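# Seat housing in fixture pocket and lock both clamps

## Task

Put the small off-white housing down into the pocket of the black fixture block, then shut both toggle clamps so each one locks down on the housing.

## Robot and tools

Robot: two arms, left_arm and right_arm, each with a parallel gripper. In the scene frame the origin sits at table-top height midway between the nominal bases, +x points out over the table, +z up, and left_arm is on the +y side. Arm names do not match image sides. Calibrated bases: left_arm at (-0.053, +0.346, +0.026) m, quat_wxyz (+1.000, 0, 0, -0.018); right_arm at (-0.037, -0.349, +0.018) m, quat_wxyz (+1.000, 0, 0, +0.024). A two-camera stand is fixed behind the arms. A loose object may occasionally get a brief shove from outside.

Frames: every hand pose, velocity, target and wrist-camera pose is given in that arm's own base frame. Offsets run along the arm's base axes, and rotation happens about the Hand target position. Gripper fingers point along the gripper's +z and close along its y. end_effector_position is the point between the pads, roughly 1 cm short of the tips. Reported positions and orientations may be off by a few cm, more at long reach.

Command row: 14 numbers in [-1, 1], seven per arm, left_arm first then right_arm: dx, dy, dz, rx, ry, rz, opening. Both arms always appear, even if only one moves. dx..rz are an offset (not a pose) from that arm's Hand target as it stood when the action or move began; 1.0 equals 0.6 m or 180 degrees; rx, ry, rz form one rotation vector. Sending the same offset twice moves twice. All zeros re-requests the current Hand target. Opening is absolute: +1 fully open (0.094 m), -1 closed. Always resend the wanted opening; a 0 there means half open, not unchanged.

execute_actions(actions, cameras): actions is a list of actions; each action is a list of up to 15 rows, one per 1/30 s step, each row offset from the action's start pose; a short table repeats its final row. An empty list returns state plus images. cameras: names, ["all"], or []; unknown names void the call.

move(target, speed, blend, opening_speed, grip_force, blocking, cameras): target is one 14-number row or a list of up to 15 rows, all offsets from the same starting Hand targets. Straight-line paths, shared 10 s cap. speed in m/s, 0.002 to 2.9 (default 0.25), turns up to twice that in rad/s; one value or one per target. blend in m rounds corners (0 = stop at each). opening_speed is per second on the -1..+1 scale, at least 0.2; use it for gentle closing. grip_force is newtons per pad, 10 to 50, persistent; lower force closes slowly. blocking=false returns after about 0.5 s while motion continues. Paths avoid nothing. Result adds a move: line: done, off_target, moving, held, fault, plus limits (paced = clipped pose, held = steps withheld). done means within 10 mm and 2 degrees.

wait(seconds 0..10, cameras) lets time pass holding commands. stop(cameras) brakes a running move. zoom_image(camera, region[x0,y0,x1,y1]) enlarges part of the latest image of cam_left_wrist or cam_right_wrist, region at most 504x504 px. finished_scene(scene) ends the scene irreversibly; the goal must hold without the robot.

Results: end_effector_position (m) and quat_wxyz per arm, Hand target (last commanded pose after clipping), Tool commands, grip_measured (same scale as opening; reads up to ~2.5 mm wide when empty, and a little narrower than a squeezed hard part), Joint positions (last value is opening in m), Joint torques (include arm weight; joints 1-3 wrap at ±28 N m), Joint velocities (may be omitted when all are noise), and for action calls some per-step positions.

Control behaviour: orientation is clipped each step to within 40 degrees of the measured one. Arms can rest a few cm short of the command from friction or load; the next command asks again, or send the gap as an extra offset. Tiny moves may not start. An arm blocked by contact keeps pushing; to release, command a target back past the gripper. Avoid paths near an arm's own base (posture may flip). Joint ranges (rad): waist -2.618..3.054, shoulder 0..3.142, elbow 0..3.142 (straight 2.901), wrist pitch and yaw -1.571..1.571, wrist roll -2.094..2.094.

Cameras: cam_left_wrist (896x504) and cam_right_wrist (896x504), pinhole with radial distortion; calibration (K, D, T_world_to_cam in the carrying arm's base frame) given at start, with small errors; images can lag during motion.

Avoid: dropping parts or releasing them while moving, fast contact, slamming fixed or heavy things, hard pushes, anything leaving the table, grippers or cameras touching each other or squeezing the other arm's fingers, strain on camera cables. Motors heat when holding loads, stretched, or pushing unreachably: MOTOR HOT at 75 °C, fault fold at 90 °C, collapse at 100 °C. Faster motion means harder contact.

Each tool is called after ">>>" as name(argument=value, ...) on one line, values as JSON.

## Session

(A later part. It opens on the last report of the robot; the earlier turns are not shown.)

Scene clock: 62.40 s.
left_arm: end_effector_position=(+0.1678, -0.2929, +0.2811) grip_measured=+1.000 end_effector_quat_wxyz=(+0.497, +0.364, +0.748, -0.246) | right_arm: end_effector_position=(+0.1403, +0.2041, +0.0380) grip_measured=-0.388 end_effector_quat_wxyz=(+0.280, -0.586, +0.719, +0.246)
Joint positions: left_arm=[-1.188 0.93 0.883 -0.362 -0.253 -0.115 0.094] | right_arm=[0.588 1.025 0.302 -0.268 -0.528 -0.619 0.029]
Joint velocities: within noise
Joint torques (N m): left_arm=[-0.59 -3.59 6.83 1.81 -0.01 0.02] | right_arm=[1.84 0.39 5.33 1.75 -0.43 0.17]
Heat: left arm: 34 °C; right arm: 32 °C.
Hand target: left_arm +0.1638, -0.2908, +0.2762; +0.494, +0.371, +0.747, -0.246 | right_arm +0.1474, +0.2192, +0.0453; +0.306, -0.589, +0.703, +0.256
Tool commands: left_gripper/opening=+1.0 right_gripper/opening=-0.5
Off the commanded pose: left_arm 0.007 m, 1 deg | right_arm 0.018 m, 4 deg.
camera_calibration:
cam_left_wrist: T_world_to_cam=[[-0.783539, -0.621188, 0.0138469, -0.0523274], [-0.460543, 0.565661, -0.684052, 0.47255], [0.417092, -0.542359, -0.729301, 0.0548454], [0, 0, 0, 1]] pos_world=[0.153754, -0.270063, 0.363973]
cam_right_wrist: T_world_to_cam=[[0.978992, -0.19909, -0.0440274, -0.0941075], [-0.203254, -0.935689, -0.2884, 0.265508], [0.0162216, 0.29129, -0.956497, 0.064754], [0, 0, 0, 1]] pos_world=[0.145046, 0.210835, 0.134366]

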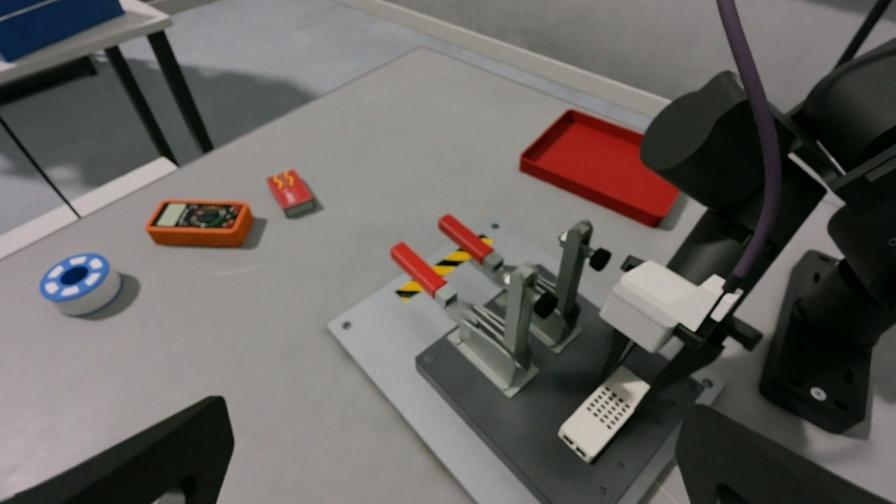

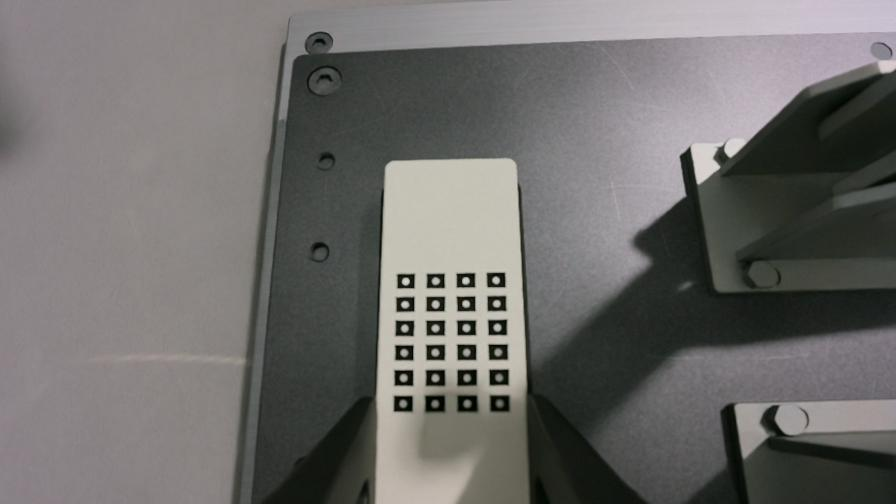

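>>> move(target=[[0,0,0,0,0,0,1, -0.004,0.0,0.05,0,0,0,-0.5],[0,0,0,0,0,0,1, 0.02,0.008,0.045,0,0,0,-0.5],[0,0,0,0,0,0,1, -0.02,-0.024,0.04,0,0,0,-0.5],[0,0,0,0,0,0,1, 0.006,0.002,0.03,0,0,0,-0.5],[0,0,0,0,0,0,1, -0.012,-0.018,0.02,0,0,0,-0.5],[0,0,0,0,0,0,1, -0.001,-0.007,0.012,0,0,0,-0.5],[0,0,0,0,0,0,1, -0.004,-0.011,-0.008,0,0,0,-0.5]], speed=0.06, blend=[0.005,0.001,0.001,0.001,0.001,0.001,0], cameras=["cam_right_wrist"])

>>> zoom_image(camera="cam_right_wrist", region=[320, 130, 580, 410])

Scene clock: 68.47 s.
left_arm: end_effector_position=(+0.1678, -0.2929, +0.2811) grip_measured=+1.000 end_effector_quat_wxyz=(+0.497, +0.364, +0.748, -0.246) | right_arm: end_effector_position=(+0.1447, +0.2111, +0.0421) grip_measured=-0.388 end_effector_quat_wxyz=(+0.297, -0.587, +0.710, +0.252)
Joint positions: left_arm=[-1.188 0.93 0.883 -0.362 -0.253 -0.115 0.094] | right_arm=[0.594 1.037 0.296 -0.206 -0.542 -0.609 0.029]
Joint torques (N m): left_arm=[-0.58 -3.67 6.78 1.8 -0.03 0.06] | right_arm=[-0.4 -0.69 3.85 1.42 -0.41 -0.11]
Heat: left arm: 35 °C; right arm: 32 °C.
Hand target: left_arm +0.1638, -0.2908, +0.2762; +0.494, +0.371, +0.747, -0.246 | right_arm +0.1450, +0.2126, +0.0404; +0.306, -0.589, +0.703, +0.256
Off the commanded pose: left_arm 0.007 m, 1 deg | right_arm 0.002 m, 1 deg.
move: done
camera_calibration:
cam_right_wrist: T_world_to_cam=[[0.981031, -0.191842, -0.0278519, -0.0994182], [-0.190372, -0.926309, -0.32513, 0.271839], [0.0365742, 0.324265, -0.945259, 0.0562199], [0, 0, 0, 1]] pos_world=[0.147227, 0.214504, 0.138756]
Images, in order (width x height): cam_right_wrist 896x504.

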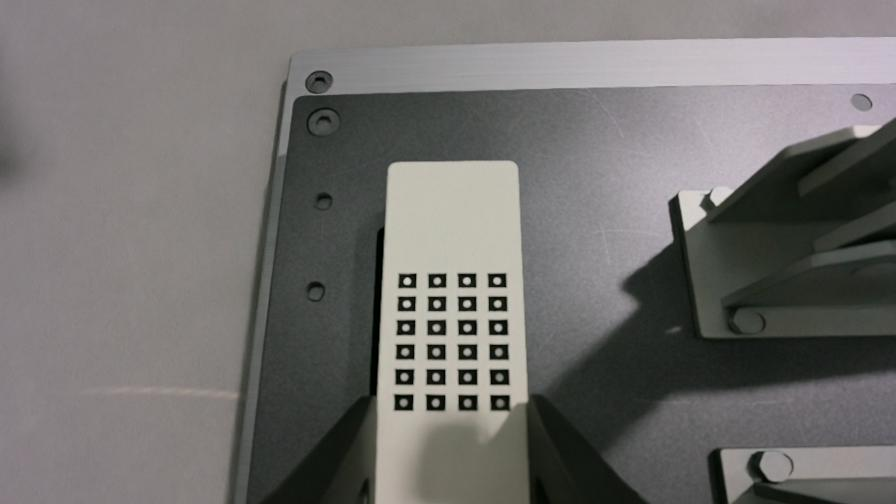

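Scaled by 1.800 from the camera's 896x504 image, which has a finer 1280x720 frame.

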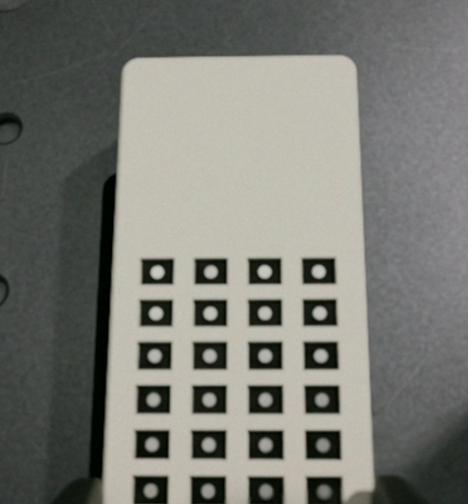

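>>> move(target=[[0,0,0,0,0,0,1, -0.0058,-0.0085,0.07,0,0,0,-0.5],[0,0,0,0,0,0,1, -0.0058,-0.0085,-0.004,0,0,0,-0.5]], speed=0.06, cameras=["cam_right_wrist"])

>>> zoom_image(camera="cam_right_wrist", region=[320, 130, 580, 410])

Scene clock: 72.17 s.
left_arm: end_effector_position=(+0.1678, -0.2929, +0.2811) grip_measured=+1.000 end_effector_quat_wxyz=(+0.497, +0.364, +0.748, -0.246) | right_arm: end_effector_position=(+0.1398, +0.2033, +0.0385) grip_measured=-0.388 end_effector_quat_wxyz=(+0.291, -0.587, +0.713, +0.249)
Joint positions: left_arm=[-1.188 0.93 0.883 -0.362 -0.253 -0.115 0.094] | right_arm=[0.576 1.004 0.28 -0.248 -0.545 -0.63 0.029]
Joint torques (N m): left_arm=[-0.49 -3.74 6.82 1.84 -0.06 0.05] | right_arm=[-0.28 -0.14 3.62 1.58 -0.48 -0.07]
Heat: left arm: 35 °C; right arm: 32 °C.
Hand target: left_arm +0.1638, -0.2908, +0.2762; +0.494, +0.371, +0.747, -0.246 | right_arm +0.1414, +0.2075, +0.0380; +0.306, -0.589, +0.703, +0.256
Off the commanded pose: left_arm 0.007 m, 1 deg | right_arm 0.005 m, 2 deg.
move: done
camera_calibration:
cam_right_wrist: T_world_to_cam=[[0.980532, -0.193779, -0.0317248, -0.0955361], [-0.193943, -0.930483, -0.310785, 0.263345], [0.030704, 0.310887, -0.949951, 0.0592126], [0, 0, 0, 1]] pos_world=[0.142932, 0.208117, 0.135062]
Images, in order (width x height): cam_right_wrist 896x504.

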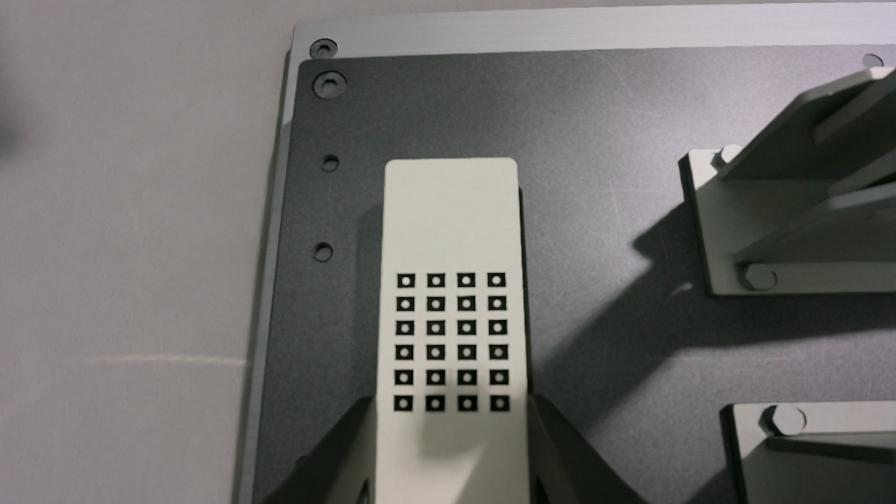

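Scaled by 1.800 from the camera's 896x504 image, which has a finer 1280x720 frame.

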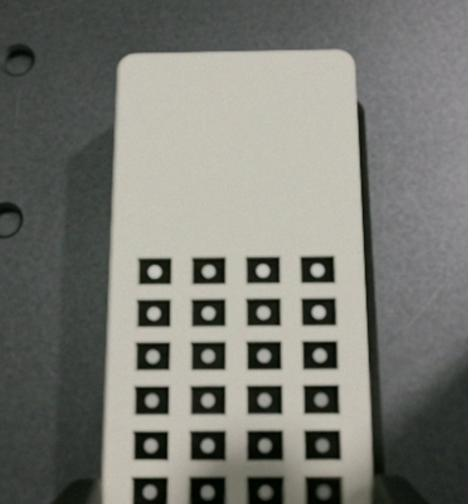

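>>> move(target=[[0,0,0,0,0,0,1, 0.003,0.007,0.07,0,0,0,-0.5],[0,0,0,0,0,0,1, 0.003,0.007,0.001,0,0,0,-0.5]], speed=0.06, cameras=["cam_right_wrist"])

>>> zoom_image(camera="cam_right_wrist", region=[320, 130, 580, 410])

Scene clock: 76.30 s.
left_arm: end_effector_position=(+0.1678, -0.2929, +0.2811) grip_measured=+1.000 end_effector_quat_wxyz=(+0.497, +0.364, +0.748, -0.246) | right_arm: end_effector_position=(+0.1428, +0.2092, +0.0401) grip_measured=-0.388 end_effector_quat_wxyz=(+0.297, -0.588, +0.709, +0.253)
Joint positions: left_arm=[-1.188 0.93 0.883 -0.362 -0.253 -0.115 0.094] | right_arm=[0.587 1.031 0.284 -0.206 -0.548 -0.618 0.029]
Joint torques (N m): left_arm=[-0.59 -3.78 6.78 1.83 -0.04 0.03] | right_arm=[0.27 -0.57 3.89 1.4 -0.32 -0.02]
Heat: left arm: 35 °C; right arm: 32 °C.
Hand target: left_arm +0.1638, -0.2908, +0.2762; +0.494, +0.371, +0.747, -0.246 | right_arm +0.1433, +0.2117, +0.0386; +0.306, -0.589, +0.703, +0.256
Off the commanded pose: left_arm 0.007 m, 1 deg | right_arm 0.003 m, 1 deg.
move: done
camera_calibration:
cam_right_wrist: T_world_to_cam=[[0.981681, -0.188355, -0.0287048, -0.0988162], [-0.187338, -0.926754, -0.325626, 0.268683], [0.034731, 0.325038, -0.945063, 0.0550251], [0, 0, 0, 1]] pos_world=[0.145429, 0.212505, 0.136656]
Images, in order (width x height): cam_right_wrist 896x504.

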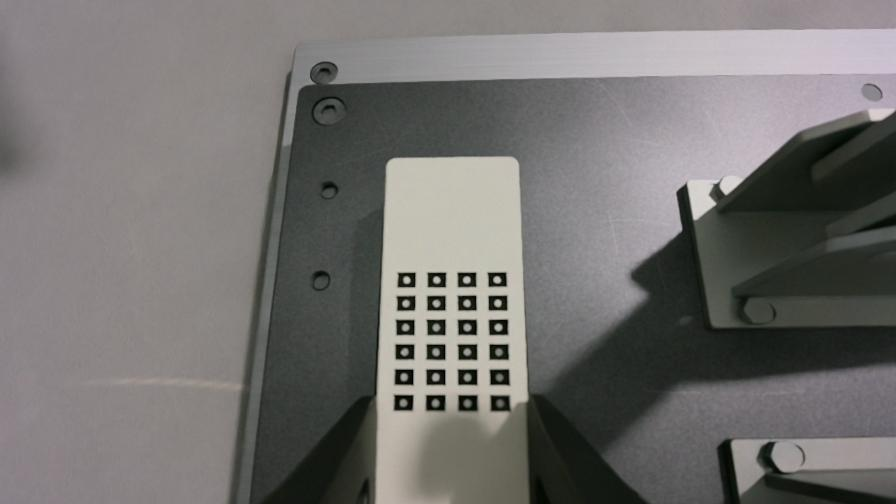

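Scaled by 1.800 from the camera's 896x504 image, which has a finer 1280x720 frame.

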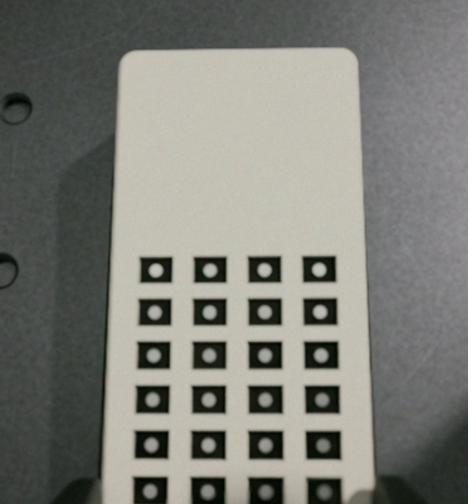

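>>> move(target=[[0,0,0,0,0,0,1, -0.002,-0.008,-0.006,0,0,0,-0.5],[0,0,0,0,0,0,1, -0.002,-0.014,-0.008,0,0,0,-0.5]], speed=0.015, cameras=["all"])

>>> zoom_image(camera="cam_right_wrist", region=[320, 130, 580, 410])

>>> zoom_image(camera="cam_left_wrist", region=[520, 320, 680, 480])

Scene clock: 78.33 s.
left_arm: end_effector_position=(+0.1678, -0.2929, +0.2811) grip_measured=+1.000 end_effector_quat_wxyz=(+0.497, +0.364, +0.748, -0.246) | right_arm: end_effector_position=(+0.1424, +0.2075, +0.0390) grip_measured=-0.388 end_effector_quat_wxyz=(+0.304, -0.589, +0.702, +0.262)
Joint positions: left_arm=[-1.188 0.93 0.883 -0.362 -0.253 -0.115 0.094] | right_arm=[0.558 1.031 0.264 -0.183 -0.586 -0.646 0.029]
Joint torques (N m): left_arm=[-0.69 -3.69 6.83 1.8 -0.03 0.05] | right_arm=[-0.99 -1.42 3.6 1.15 -0.21 -0.12]
Heat: left arm: 35 °C; right arm: 32 °C.
Hand target: left_arm +0.1638, -0.2908, +0.2761; +0.494, +0.371, +0.747, -0.246 | right_arm +0.1421, +0.2033, +0.0338; +0.306, -0.589, +0.703, +0.256
Off the commanded pose: left_arm 0.007 m, 1 deg | right_arm 0.007 m, 1 deg.
move: done
camera_calibration:
cam_left_wrist: T_world_to_cam=[[-0.783539, -0.621188, 0.0138469, -0.0523274], [-0.460543, 0.565661, -0.684052, 0.47255], [0.417092, -0.542359, -0.729301, 0.0548454], [0, 0, 0, 1]] pos_world=[0.153754, -0.270063, 0.363973]
cam_right_wrist: T_world_to_cam=[[0.983921, -0.176417, -0.0278638, -0.101433], [-0.174965, -0.920747, -0.348728, 0.264612], [0.0358659, 0.347996, -0.93681, 0.049308], [0, 0, 0, 1]] pos_world=[0.144331, 0.208587, 0.135644]

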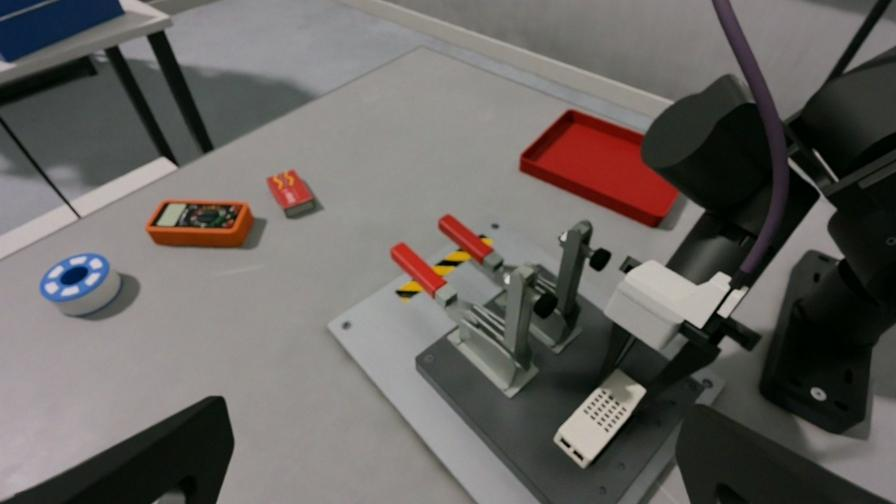

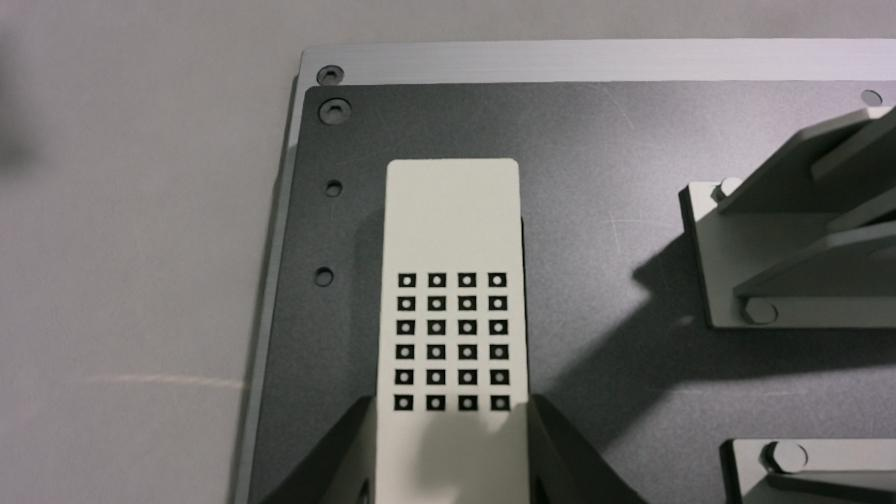

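Scaled by 1.800 from the camera's 896x504 image, which has a finer 1280x720 frame.

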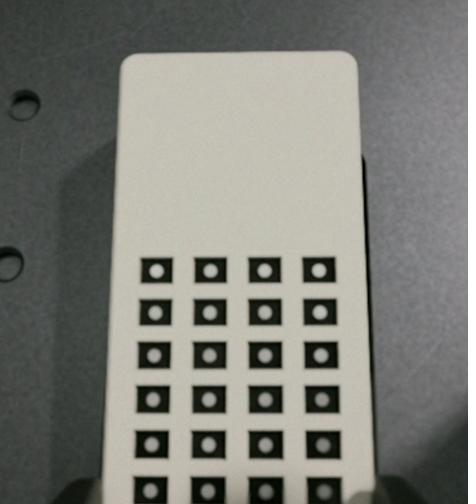

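Scaled by 3.150 from the camera's 896x504 image, which has a finer 1280x720 frame.

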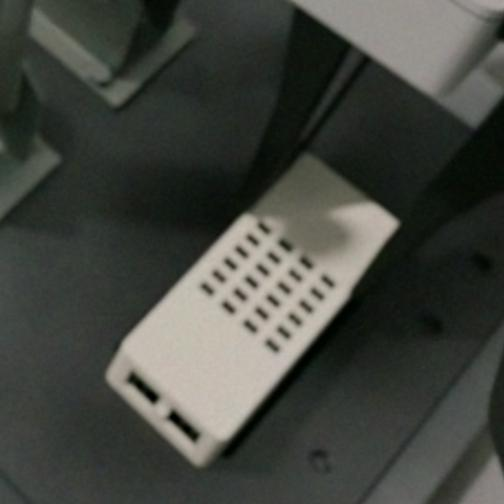

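>>> move(target=[[0,0,0,0,0,0,1, 0.0005,0.007,0.08,-0.0175,0.0034,0,-0.5],[0,0,0,0,0,0,1, 0.0005,0.007,0.004,-0.0175,0.0034,0,-0.5]], speed=0.06, cameras=["all"])

>>> zoom_image(camera="cam_right_wrist", region=[320, 130, 580, 410])

>>> zoom_image(camera="cam_left_wrist", region=[520, 320, 680, 480])

Scene clock: 85.93 s.
left_arm: end_effector_position=(+0.1678, -0.2929, +0.2811) grip_measured=+1.000 end_effector_quat_wxyz=(+0.497, +0.364, +0.748, -0.246) | right_arm: end_effector_position=(+0.1410, +0.2038, +0.0380) grip_measured=-0.388 end_effector_quat_wxyz=(+0.274, -0.594, +0.718, +0.237)
Joint positions: left_arm=[-1.188 0.93 0.883 -0.362 -0.253 -0.115 0.094] | right_arm=[0.6 1.033 0.32 -0.291 -0.507 -0.631 0.029]
Joint torques (N m): left_arm=[-0.64 -3.58 6.79 1.84 -0.05 0.03] | right_arm=[0.29 -0.44 3.73 1.48 -0.34 -0.02]
Heat: left arm: 35 °C; right arm: 32 °C.
Hand target: left_arm +0.1638, -0.2908, +0.2761; +0.494, +0.371, +0.747, -0.246 | right_arm +0.1424, +0.2075, +0.0362; +0.286, -0.596, +0.711, +0.240
Off the commanded pose: left_arm 0.007 m, 1 deg | right_arm 0.004 m, 2 deg.
move: done
camera_calibration:
cam_left_wrist: T_world_to_cam=[[-0.783539, -0.621188, 0.0138469, -0.0523274], [-0.460543, 0.565661, -0.684052, 0.47255], [0.417092, -0.542359, -0.729301, 0.0548454], [0, 0, 0, 1]] pos_world=[0.153754, -0.270063, 0.363973]
cam_right_wrist: T_world_to_cam=[[0.981116, -0.1907, -0.0323302, -0.0972565], [-0.192339, -0.944246, -0.267219, 0.264823], [0.0204311, 0.268391, -0.963093, 0.0691119], [0, 0, 0, 1]] pos_world=[0.144944, 0.212962, 0.134183]

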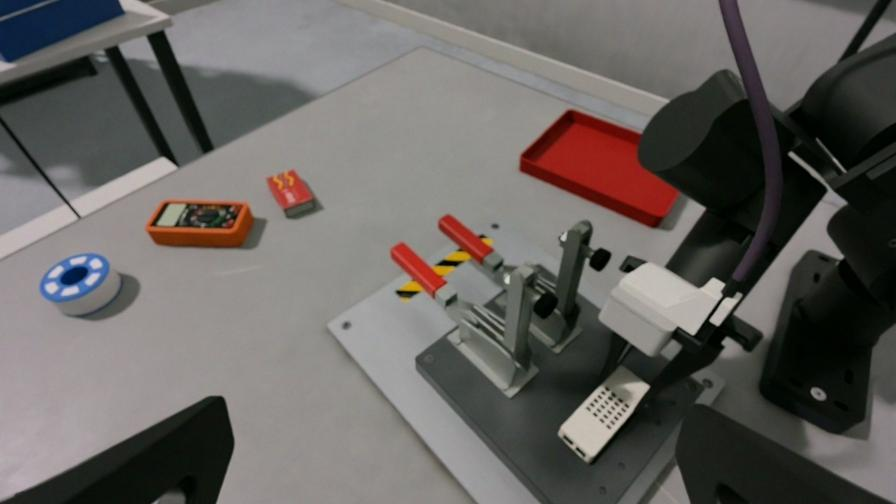

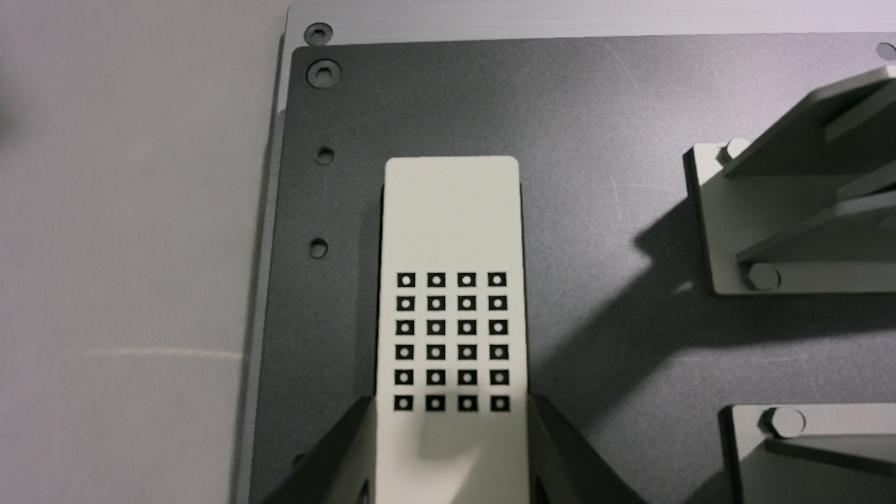

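Scaled by 1.800 from the camera's 896x504 image, which has a finer 1280x720 frame.

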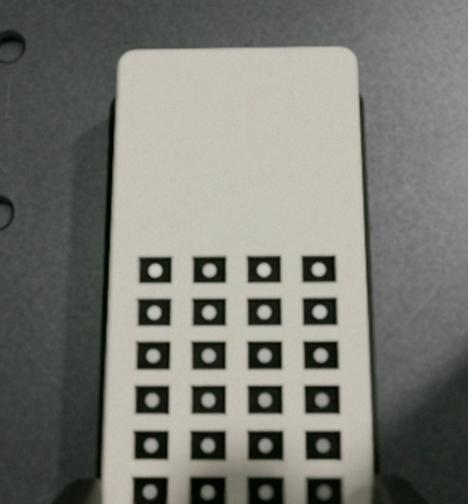

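Scaled by 3.150 from the camera's 896x504 image, which has a finer 1280x720 frame.

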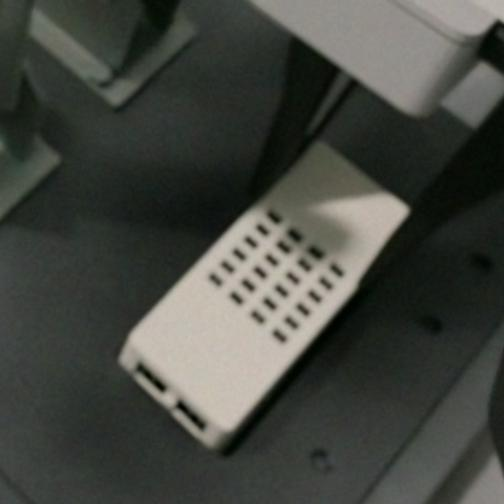

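>>> move(target=[[0,0,0,0,0,0,1, 0.0,-0.001,-0.02,0.006,-0.001,0,-0.5]], speed=0.04, cameras=["all"])

>>> zoom_image(camera="cam_left_wrist", region=[520, 320, 680, 480])

Scene clock: 87.47 s.
left_arm: end_effector_position=(+0.1678, -0.2929, +0.2811) grip_measured=+1.000 end_effector_quat_wxyz=(+0.497, +0.364, +0.748, -0.246) | right_arm: end_effector_position=(+0.1403, +0.2033, +0.0359) grip_measured=-0.388 end_effector_quat_wxyz=(+0.281, -0.589, +0.716, +0.249)
Joint positions: left_arm=[-1.188 0.93 0.883 -0.362 -0.253 -0.115 0.094] | right_arm=[0.575 1.033 0.292 -0.254 -0.544 -0.637 0.029]
Joint torques (N m): left_arm=[-0.54 -3.71 6.83 1.82 -0.06 0.01] | right_arm=[0.73 1.84 2.22 1.87 -0.2 -0.08]
Heat: left arm: 36 °C; right arm: 32 °C.
Hand target: left_arm +0.1638, -0.2908, +0.2761; +0.494, +0.371, +0.747, -0.246 | right_arm +0.1423, +0.2069, +0.0241; +0.292, -0.593, +0.709, +0.246
Off the commanded pose: left_arm 0.007 m, 1 deg | right_arm 0.012 m, 2 deg.
move: off_target (right_arm)
camera_calibration:
cam_left_wrist: T_world_to_cam=[[-0.783539, -0.621188, 0.0138469, -0.0523274], [-0.460543, 0.565661, -0.684052, 0.47255], [0.417092, -0.542359, -0.729301, 0.0548454], [0, 0, 0, 1]] pos_world=[0.153754, -0.270063, 0.363973]
cam_right_wrist: T_world_to_cam=[[0.980654, -0.190806, -0.0437244, -0.0963023], [-0.195147, -0.93538, -0.294926, 0.263173], [0.0153745, 0.297753, -0.954519, 0.0616619], [0, 0, 0, 1]] pos_world=[0.144849, 0.209432, 0.132263]

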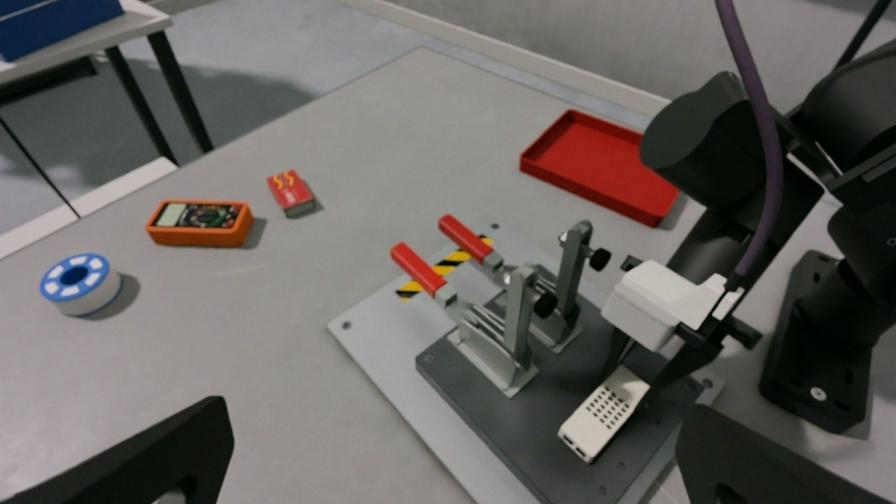

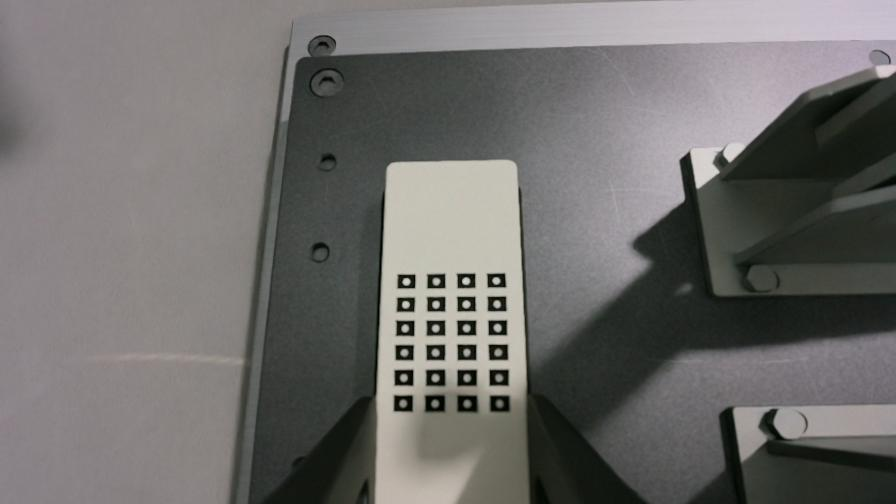

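Scaled by 3.150 from the camera's 896x504 image, which has a finer 1280x720 frame.

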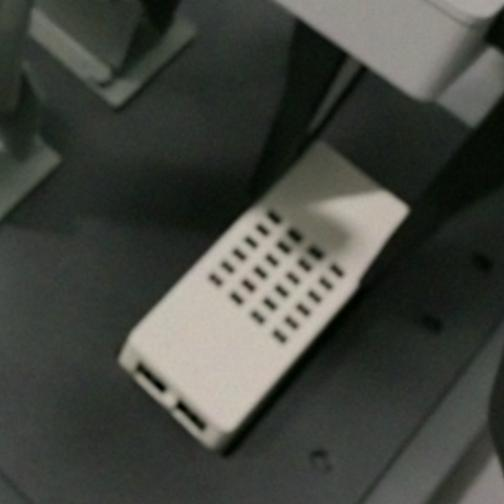

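>>> move(target=[[0,0,0,0,0,0,1, -0.002,-0.004,0.018,0,0,0,-0.5],[0,0,0,0,0,0,1, -0.002,-0.004,0.018,0,0,0,0.1]], speed=0.05, opening_speed=0.5, cameras=["all"])

>>> zoom_image(camera="cam_left_wrist", region=[520, 320, 680, 480])

>>> zoom_image(camera="cam_right_wrist", region=[320, 130, 580, 410])

Scene clock: 90.57 s.
left_arm: end_effector_position=(+0.1678, -0.2929, +0.2811) grip_measured=+1.000 end_effector_quat_wxyz=(+0.497, +0.364, +0.748, -0.246) | right_arm: end_effector_position=(+0.1440, +0.2039, +0.0385) grip_measured=+0.097 end_effector_quat_wxyz=(+0.291, -0.590, +0.713, +0.243)
Joint positions: left_arm=[-1.188 0.93 0.883 -0.362 -0.253 -0.115 0.094] | right_arm=[0.574 1.025 0.292 -0.242 -0.535 -0.64 0.052]
Joint torques (N m): left_arm=[-0.64 -3.62 6.78 1.82 -0.08 0.06] | right_arm=[0.43 -0.91 3.86 1.22 -0.32 -0.08]
Heat: left arm: 36 °C; right arm: 33 °C.
Hand target: left_arm +0.1638, -0.2908, +0.2761; +0.494, +0.371, +0.747, -0.246 | right_arm +0.1411, +0.2045, +0.0350; +0.292, -0.593, +0.709, +0.246
Off the commanded pose: left_arm 0.007 m, 1 deg | right_arm 0.005 m, 1 deg.
move: done
camera_calibration:
cam_left_wrist: T_world_to_cam=[[-0.783539, -0.621188, 0.0138469, -0.0523274], [-0.460543, 0.565661, -0.684052, 0.47255], [0.417092, -0.542359, -0.729301, 0.0548454], [0, 0, 0, 1]] pos_world=[0.153754, -0.270063, 0.363973]
cam_right_wrist: T_world_to_cam=[[0.980784, -0.193906, -0.0215334, -0.0999773], [-0.191209, -0.933433, -0.303547, 0.264527], [0.0387598, 0.301832, -0.952573, 0.0596566], [0, 0, 0, 1]] pos_world=[0.146324, 0.209526, 0.134971]

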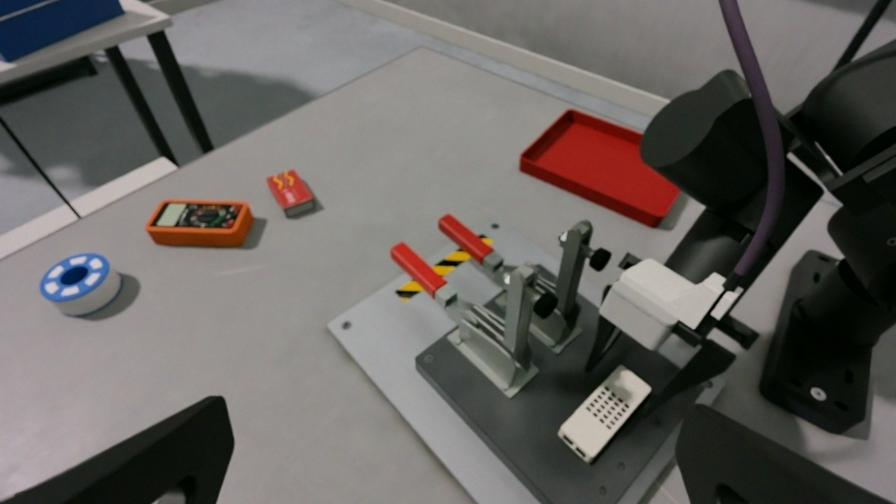

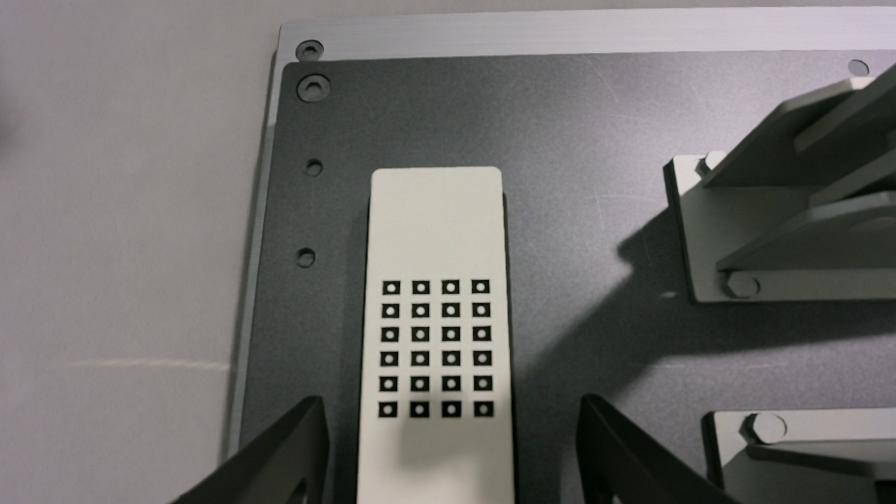

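Scaled by 3.150 from the camera's 896x504 image, which has a finer 1280x720 frame.

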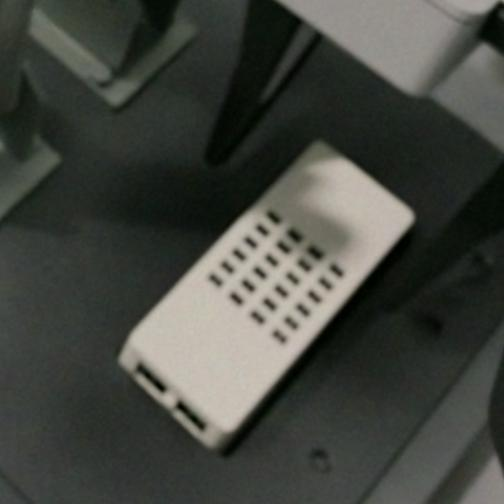

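Scaled by 1.800 from the camera's 896x504 image, which has a finer 1280x720 frame.

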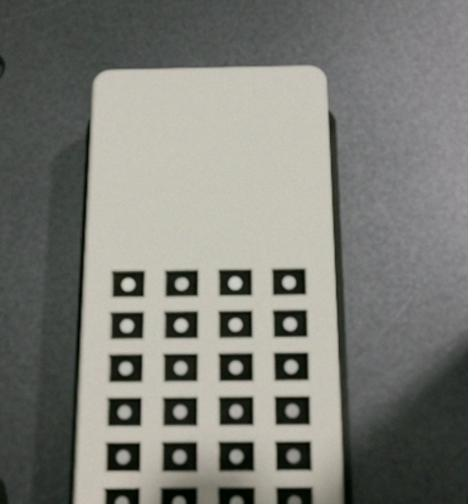

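>>> move(target=[[0,0,0,0,0,0,1, -0.015,-0.05,0.06,0,0,0,0.1],[0,0,0,0,0,0,1, -0.02,-0.12,0.18,0,0,0,0.1]], speed=0.12, blend=[0.01,0], cameras=["all"])

>>> zoom_image(camera="cam_left_wrist", region=[540, 340, 680, 480])

>>> zoom_image(camera="cam_right_wrist", region=[360, 100, 580, 380])

Scene clock: 93.50 s.
left_arm: end_effector_position=(+0.1678, -0.2929, +0.2811) grip_measured=+1.000 end_effector_quat_wxyz=(+0.497, +0.364, +0.748, -0.246) | right_arm: end_effector_position=(+0.1245, +0.1283, +0.1278) grip_measured=+0.097 end_effector_quat_wxyz=(+0.272, -0.590, +0.721, +0.241)
Joint positions: left_arm=[-1.188 0.93 0.883 -0.362 -0.253 -0.115 0.094] | right_arm=[0.063 0.821 0.65 -1.2 -0.722 -1.234 0.052]
Joint torques (N m): left_arm=[-0.65 -3.75 6.97 1.83 -0.04 0.05] | right_arm=[-0.59 0.51 8.05 0.44 -0.76 -0.15]
Heat: left arm: 36 °C; right arm: 33 °C.
Hand target: left_arm +0.1638, -0.2908, +0.2761; +0.494, +0.371, +0.747, -0.246 | right_arm +0.1292, +0.1325, +0.1430; +0.293, -0.593, +0.708, +0.246
Off the commanded pose: left_arm 0.007 m, 1 deg | right_arm 0.016 m, 3 deg.
move: off_target (right_arm)
camera_calibration:
cam_left_wrist: T_world_to_cam=[[-0.783539, -0.621188, 0.0138469, -0.0523274], [-0.460543, 0.565661, -0.684052, 0.47255], [0.417092, -0.542359, -0.729301, 0.0548454], [0, 0, 0, 1]] pos_world=[0.153754, -0.270063, 0.363973]
cam_right_wrist: T_world_to_cam=[[0.979835, -0.19472, -0.044797, -0.0903566], [-0.199536, -0.941938, -0.270069, 0.215268], [0.0103919, 0.273562, -0.961798, 0.176633], [0, 0, 0, 1]] pos_world=[0.129653, 0.136855, 0.223975]

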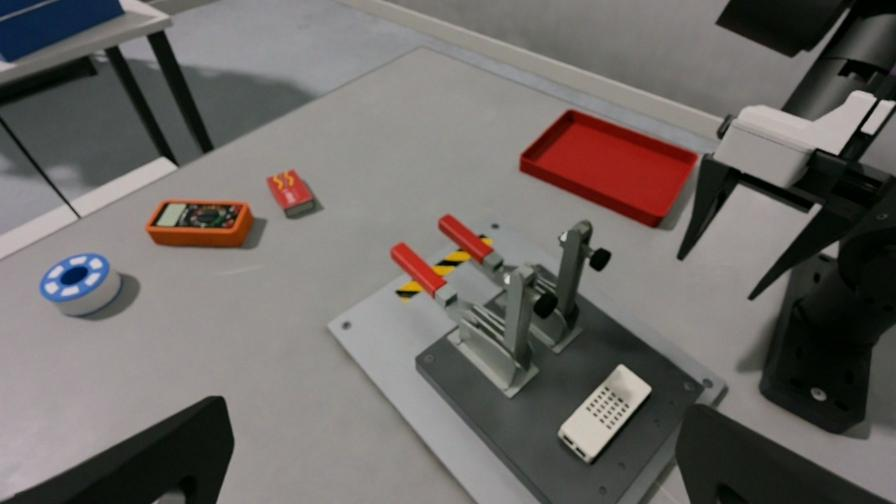

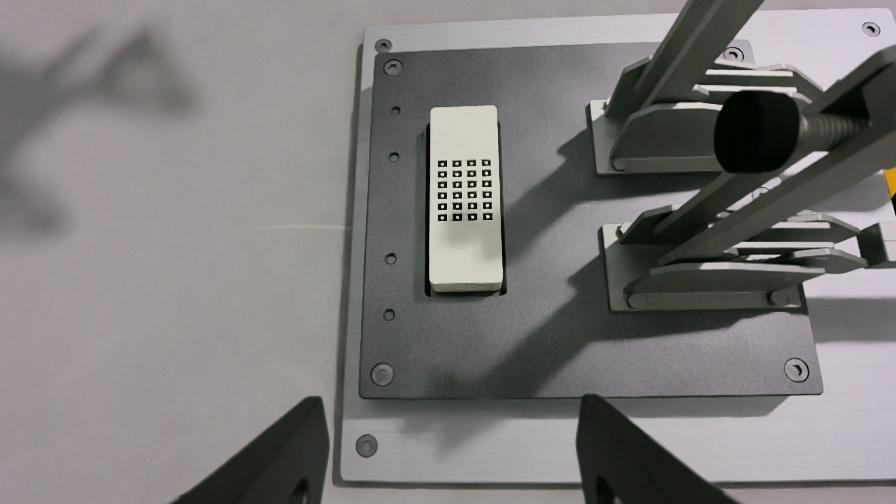

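Scaled by 3.600 from the camera's 896x504 image, which has a finer 1280x720 frame.

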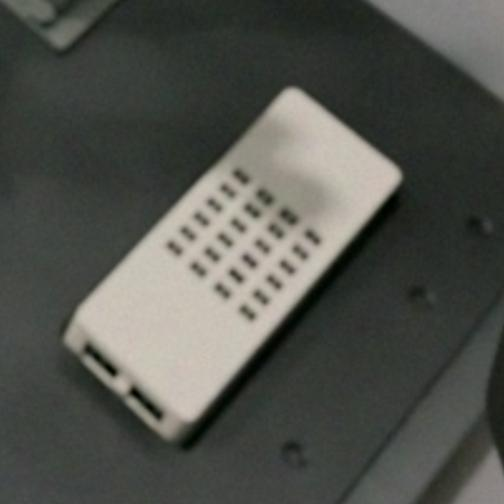

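Scaled by 1.800 from the camera's 896x504 image, which has a finer 1280x720 frame.

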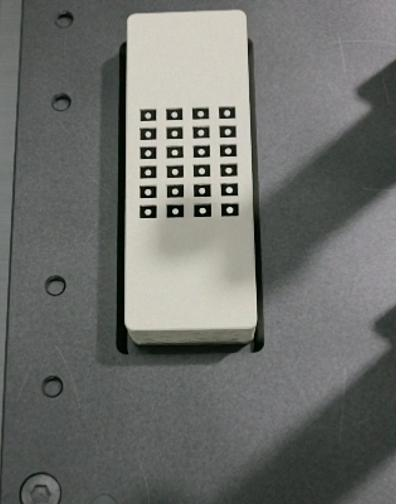

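>>> move(target=[[0,0,0,0,0,0,1, 0.051,-0.137,0.012,0.1363,-0.0306,-0.0271,-1],[0,0,0,0,0,0,1, 0.343,-0.10,-0.09,0.1363,-0.0306,-0.0271,-1]], speed=0.2, blend=[0.03,0], cameras=["all"])

Scene clock: 99.03 s.
left_arm: end_effector_position=(+0.1678, -0.2929, +0.2811) grip_measured=+1.000 end_effector_quat_wxyz=(+0.497, +0.364, +0.748, -0.246) | right_arm: end_effector_position=(+0.3328, +0.0675, +0.0816) grip_measured=-0.986 end_effector_quat_wxyz=(+0.438, -0.502, +0.662, +0.344)
Joint positions: left_arm=[-1.188 0.93 0.883 -0.362 -0.253 -0.115 0.094] | right_arm=[-0.316 1.922 1.059 -0.854 -1.177 -1.711 0.001]
Joint torques (N m): left_arm=[-0.57 -3.66 6.87 1.82 -0.03 0.04] | right_arm=[0.69 -7.5 3.44 0.08 -1 -0.01]
Heat: left arm: 36 °C; right arm: 33 °C.
Hand target: left_arm +0.1638, -0.2908, +0.2761; +0.494, +0.371, +0.747, -0.246 | right_arm +0.3350, +0.0724, +0.0890; +0.455, -0.498, +0.650, +0.349
Off the commanded pose: left_arm 0.007 m, 1 deg | right_arm 0.009 m, 3 deg.
move: off_target (right_arm)
camera_calibration:
cam_left_wrist: T_world_to_cam=[[-0.783539, -0.621188, 0.0138469, -0.0523274], [-0.460543, 0.565661, -0.684052, 0.47255], [0.417092, -0.542359, -0.729301, 0.0548454], [0, 0, 0, 1]] pos_world=[0.153754, -0.270063, 0.363973]
cam_right_wrist: T_world_to_cam=[[0.965147, -0.259285, -0.0355451, -0.29983], [-0.218919, -0.725434, -0.652548, 0.210063], [0.14341, 0.637586, -0.756913, 0.0611403], [0, 0, 0, 1]] pos_world=[0.326598, 0.0356633, 0.172697]

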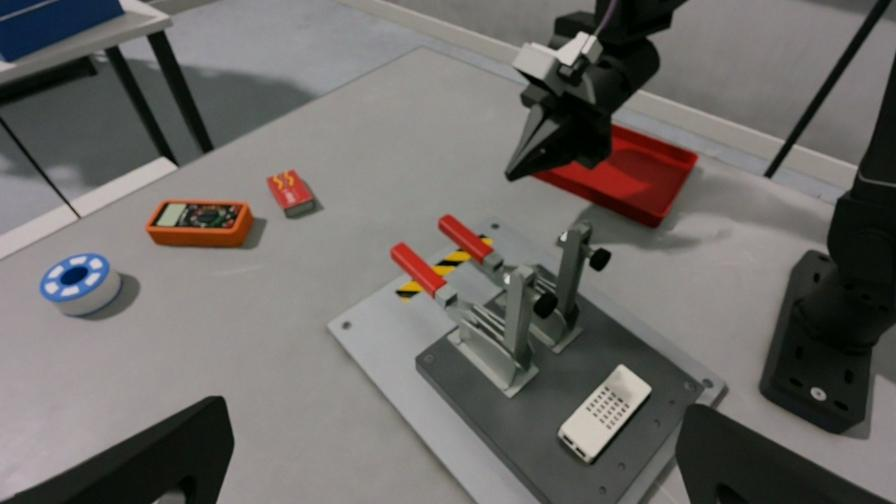

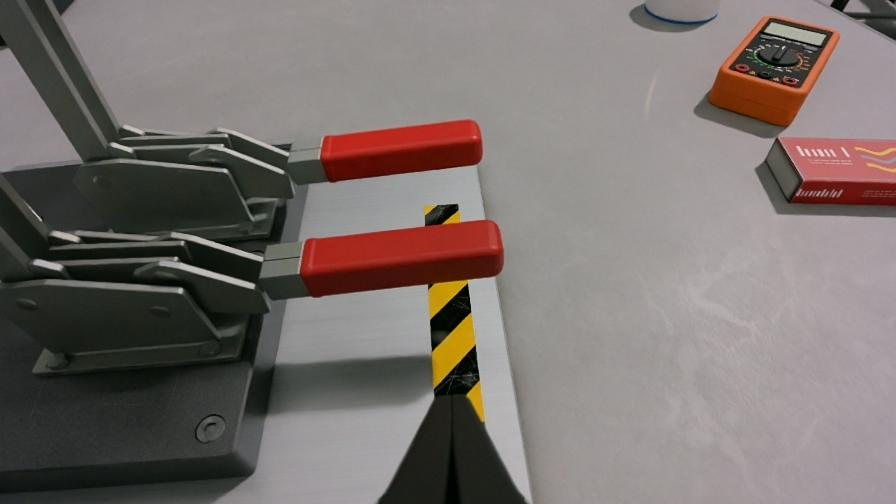

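>>> move(target=[0,0,0,0,0,0,1,0.0158,0,-0.1275,0,0,0,-1], speed=0.12, cameras=["all"])

Scene clock: 108.57 s.
left_arm: end_effector_position=(+0.1678, -0.2929, +0.2811) grip_measured=+1.000 end_effector_quat_wxyz=(+0.497, +0.364, +0.748, -0.246) | right_arm: end_effector_position=(+0.3488, +0.0659, +0.0128) grip_measured=-0.986 end_effector_quat_wxyz=(+0.447, -0.510, +0.656, +0.332)
Joint positions: left_arm=[-1.188 0.93 0.883 -0.362 -0.253 -0.115 0.094] | right_arm=[-0.305 2.13 1.031 -0.557 -1.179 -1.685 0.001]
Joint torques (N m): left_arm=[-0.59 -3.73 7.02 1.83 -0.02 0.05] | right_arm=[0.57 -6.8 1.78 0.19 -1 0.01]
Heat: left arm: 36 °C; right arm: 32 °C.
Hand target: left_arm +0.1638, -0.2908, +0.2761; +0.494, +0.371, +0.747, -0.246 | right_arm +0.3445, +0.0724, +0.0125; +0.455, -0.498, +0.650, +0.349
Off the commanded pose: left_arm 0.007 m, 1 deg | right_arm 0.008 m, 3 deg.
move: off_target (right_arm)
camera_calibration:
cam_left_wrist: T_world_to_cam=[[-0.783539, -0.621188, 0.0138469, -0.0523274], [-0.460543, 0.565661, -0.684052, 0.47255], [0.417092, -0.542359, -0.729301, 0.0548454], [0, 0, 0, 1]] pos_world=[0.153754, -0.270063, 0.363973]
cam_right_wrist: T_world_to_cam=[[0.965894, -0.258938, 0.000346375, -0.318851], [-0.196127, -0.732469, -0.651938, 0.160081], [0.169065, 0.629635, -0.758273, -0.000602391], [0, 0, 0, 1]] pos_world=[0.339475, 0.0350709, 0.104016]

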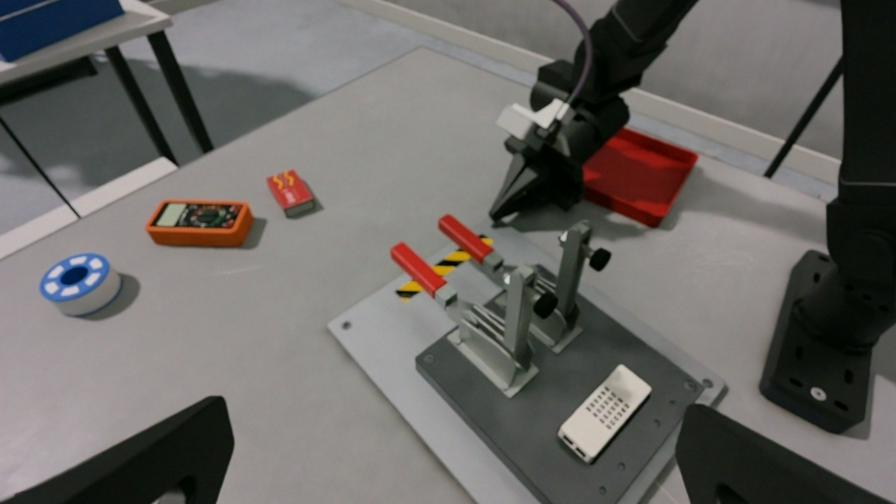

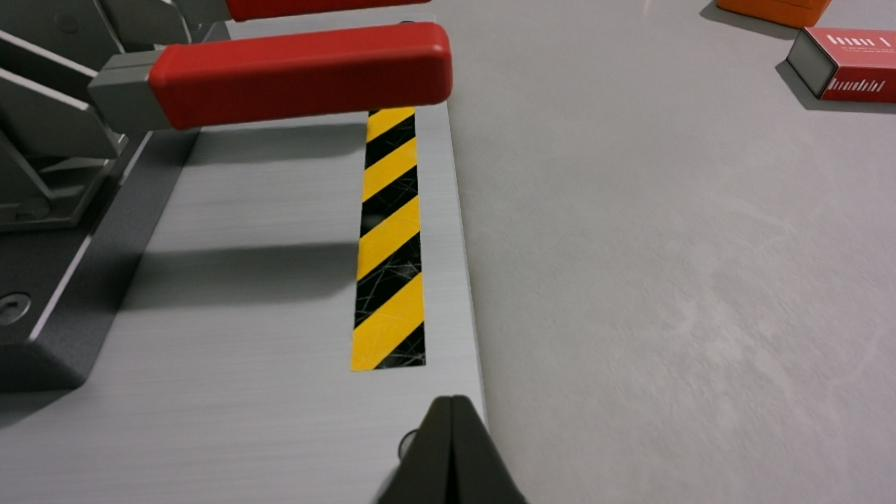

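>>> move(target=[0,0,0,0,0,0,1,-0.0115,0.142,-0.001,0,0,0,-1], speed=0.12, cameras=["all"])

Scene clock: 111.33 s.
left_arm: end_effector_position=(+0.1678, -0.2929, +0.2811) grip_measured=+1.000 end_effector_quat_wxyz=(+0.497, +0.364, +0.748, -0.246) | right_arm: end_effector_position=(+0.3393, +0.1574, +0.0123) grip_measured=-0.986 end_effector_quat_wxyz=(+0.457, -0.496, +0.645, +0.360)
Joint positions: left_arm=[-1.188 0.93 0.883 -0.362 -0.253 -0.115 0.094] | right_arm=[-0.03 2.05 0.727 0.317 -1.178 -0.958 0.001]
Joint torques (N m): left_arm=[-0.58 -3.56 6.78 1.79 -0.04 0.04] | right_arm=[0.51 -8.7 1.55 0.89 -0.21 -0.04]
Heat: left arm: 37 °C; right arm: 32 °C.
Hand target: left_arm +0.1638, -0.2908, +0.2761; +0.494, +0.371, +0.747, -0.246 | right_arm +0.3375, +0.1577, +0.0119; +0.455, -0.498, +0.650, +0.350
Off the commanded pose: left_arm 0.007 m, 1 deg | right_arm 0.002 m, 1 deg.
move: done
camera_calibration:
cam_left_wrist: T_world_to_cam=[[-0.783539, -0.621188, 0.0138469, -0.0523274], [-0.460543, 0.565661, -0.684052, 0.47255], [0.417092, -0.542359, -0.729301, 0.0548454], [0, 0, 0, 1]] pos_world=[0.153754, -0.270063, 0.363973]
cam_right_wrist: T_world_to_cam=[[0.968209, -0.2482, -0.0311206, -0.288105], [-0.19898, -0.688797, -0.697113, 0.219601], [0.151588, 0.681143, -0.716286, -0.0597153], [0, 0, 0, 1]] pos_world=[0.331694, 0.120428, 0.101348]

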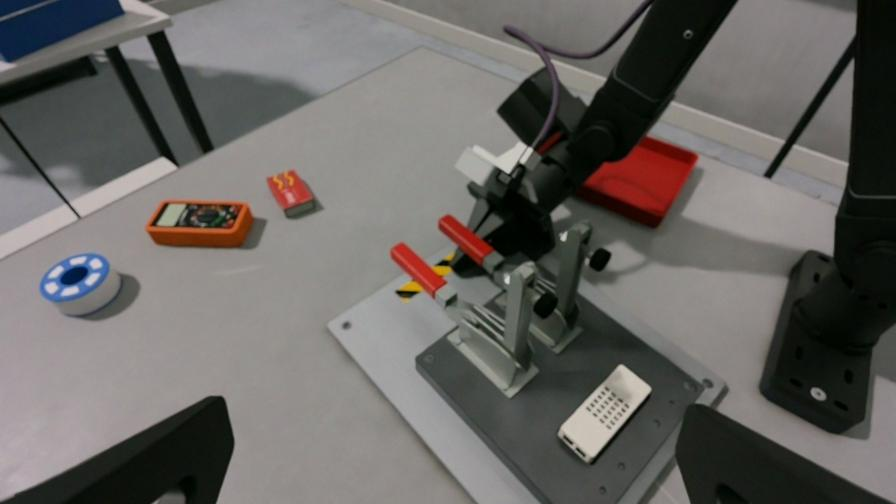

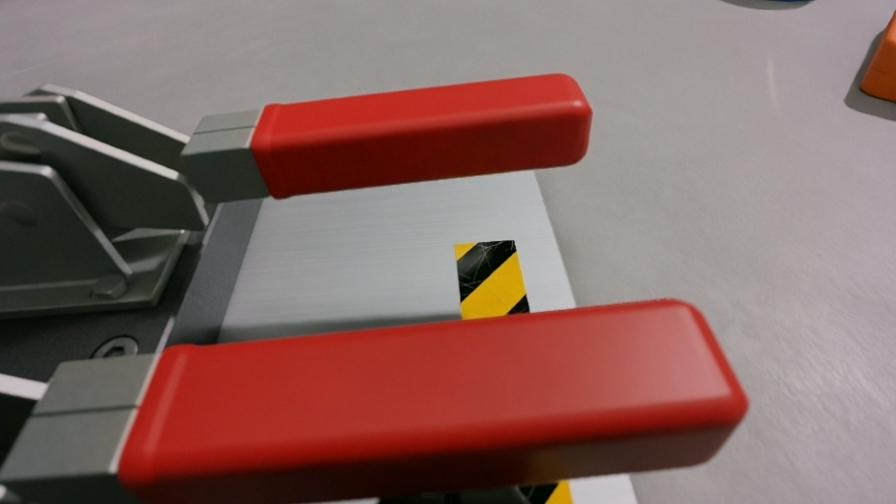

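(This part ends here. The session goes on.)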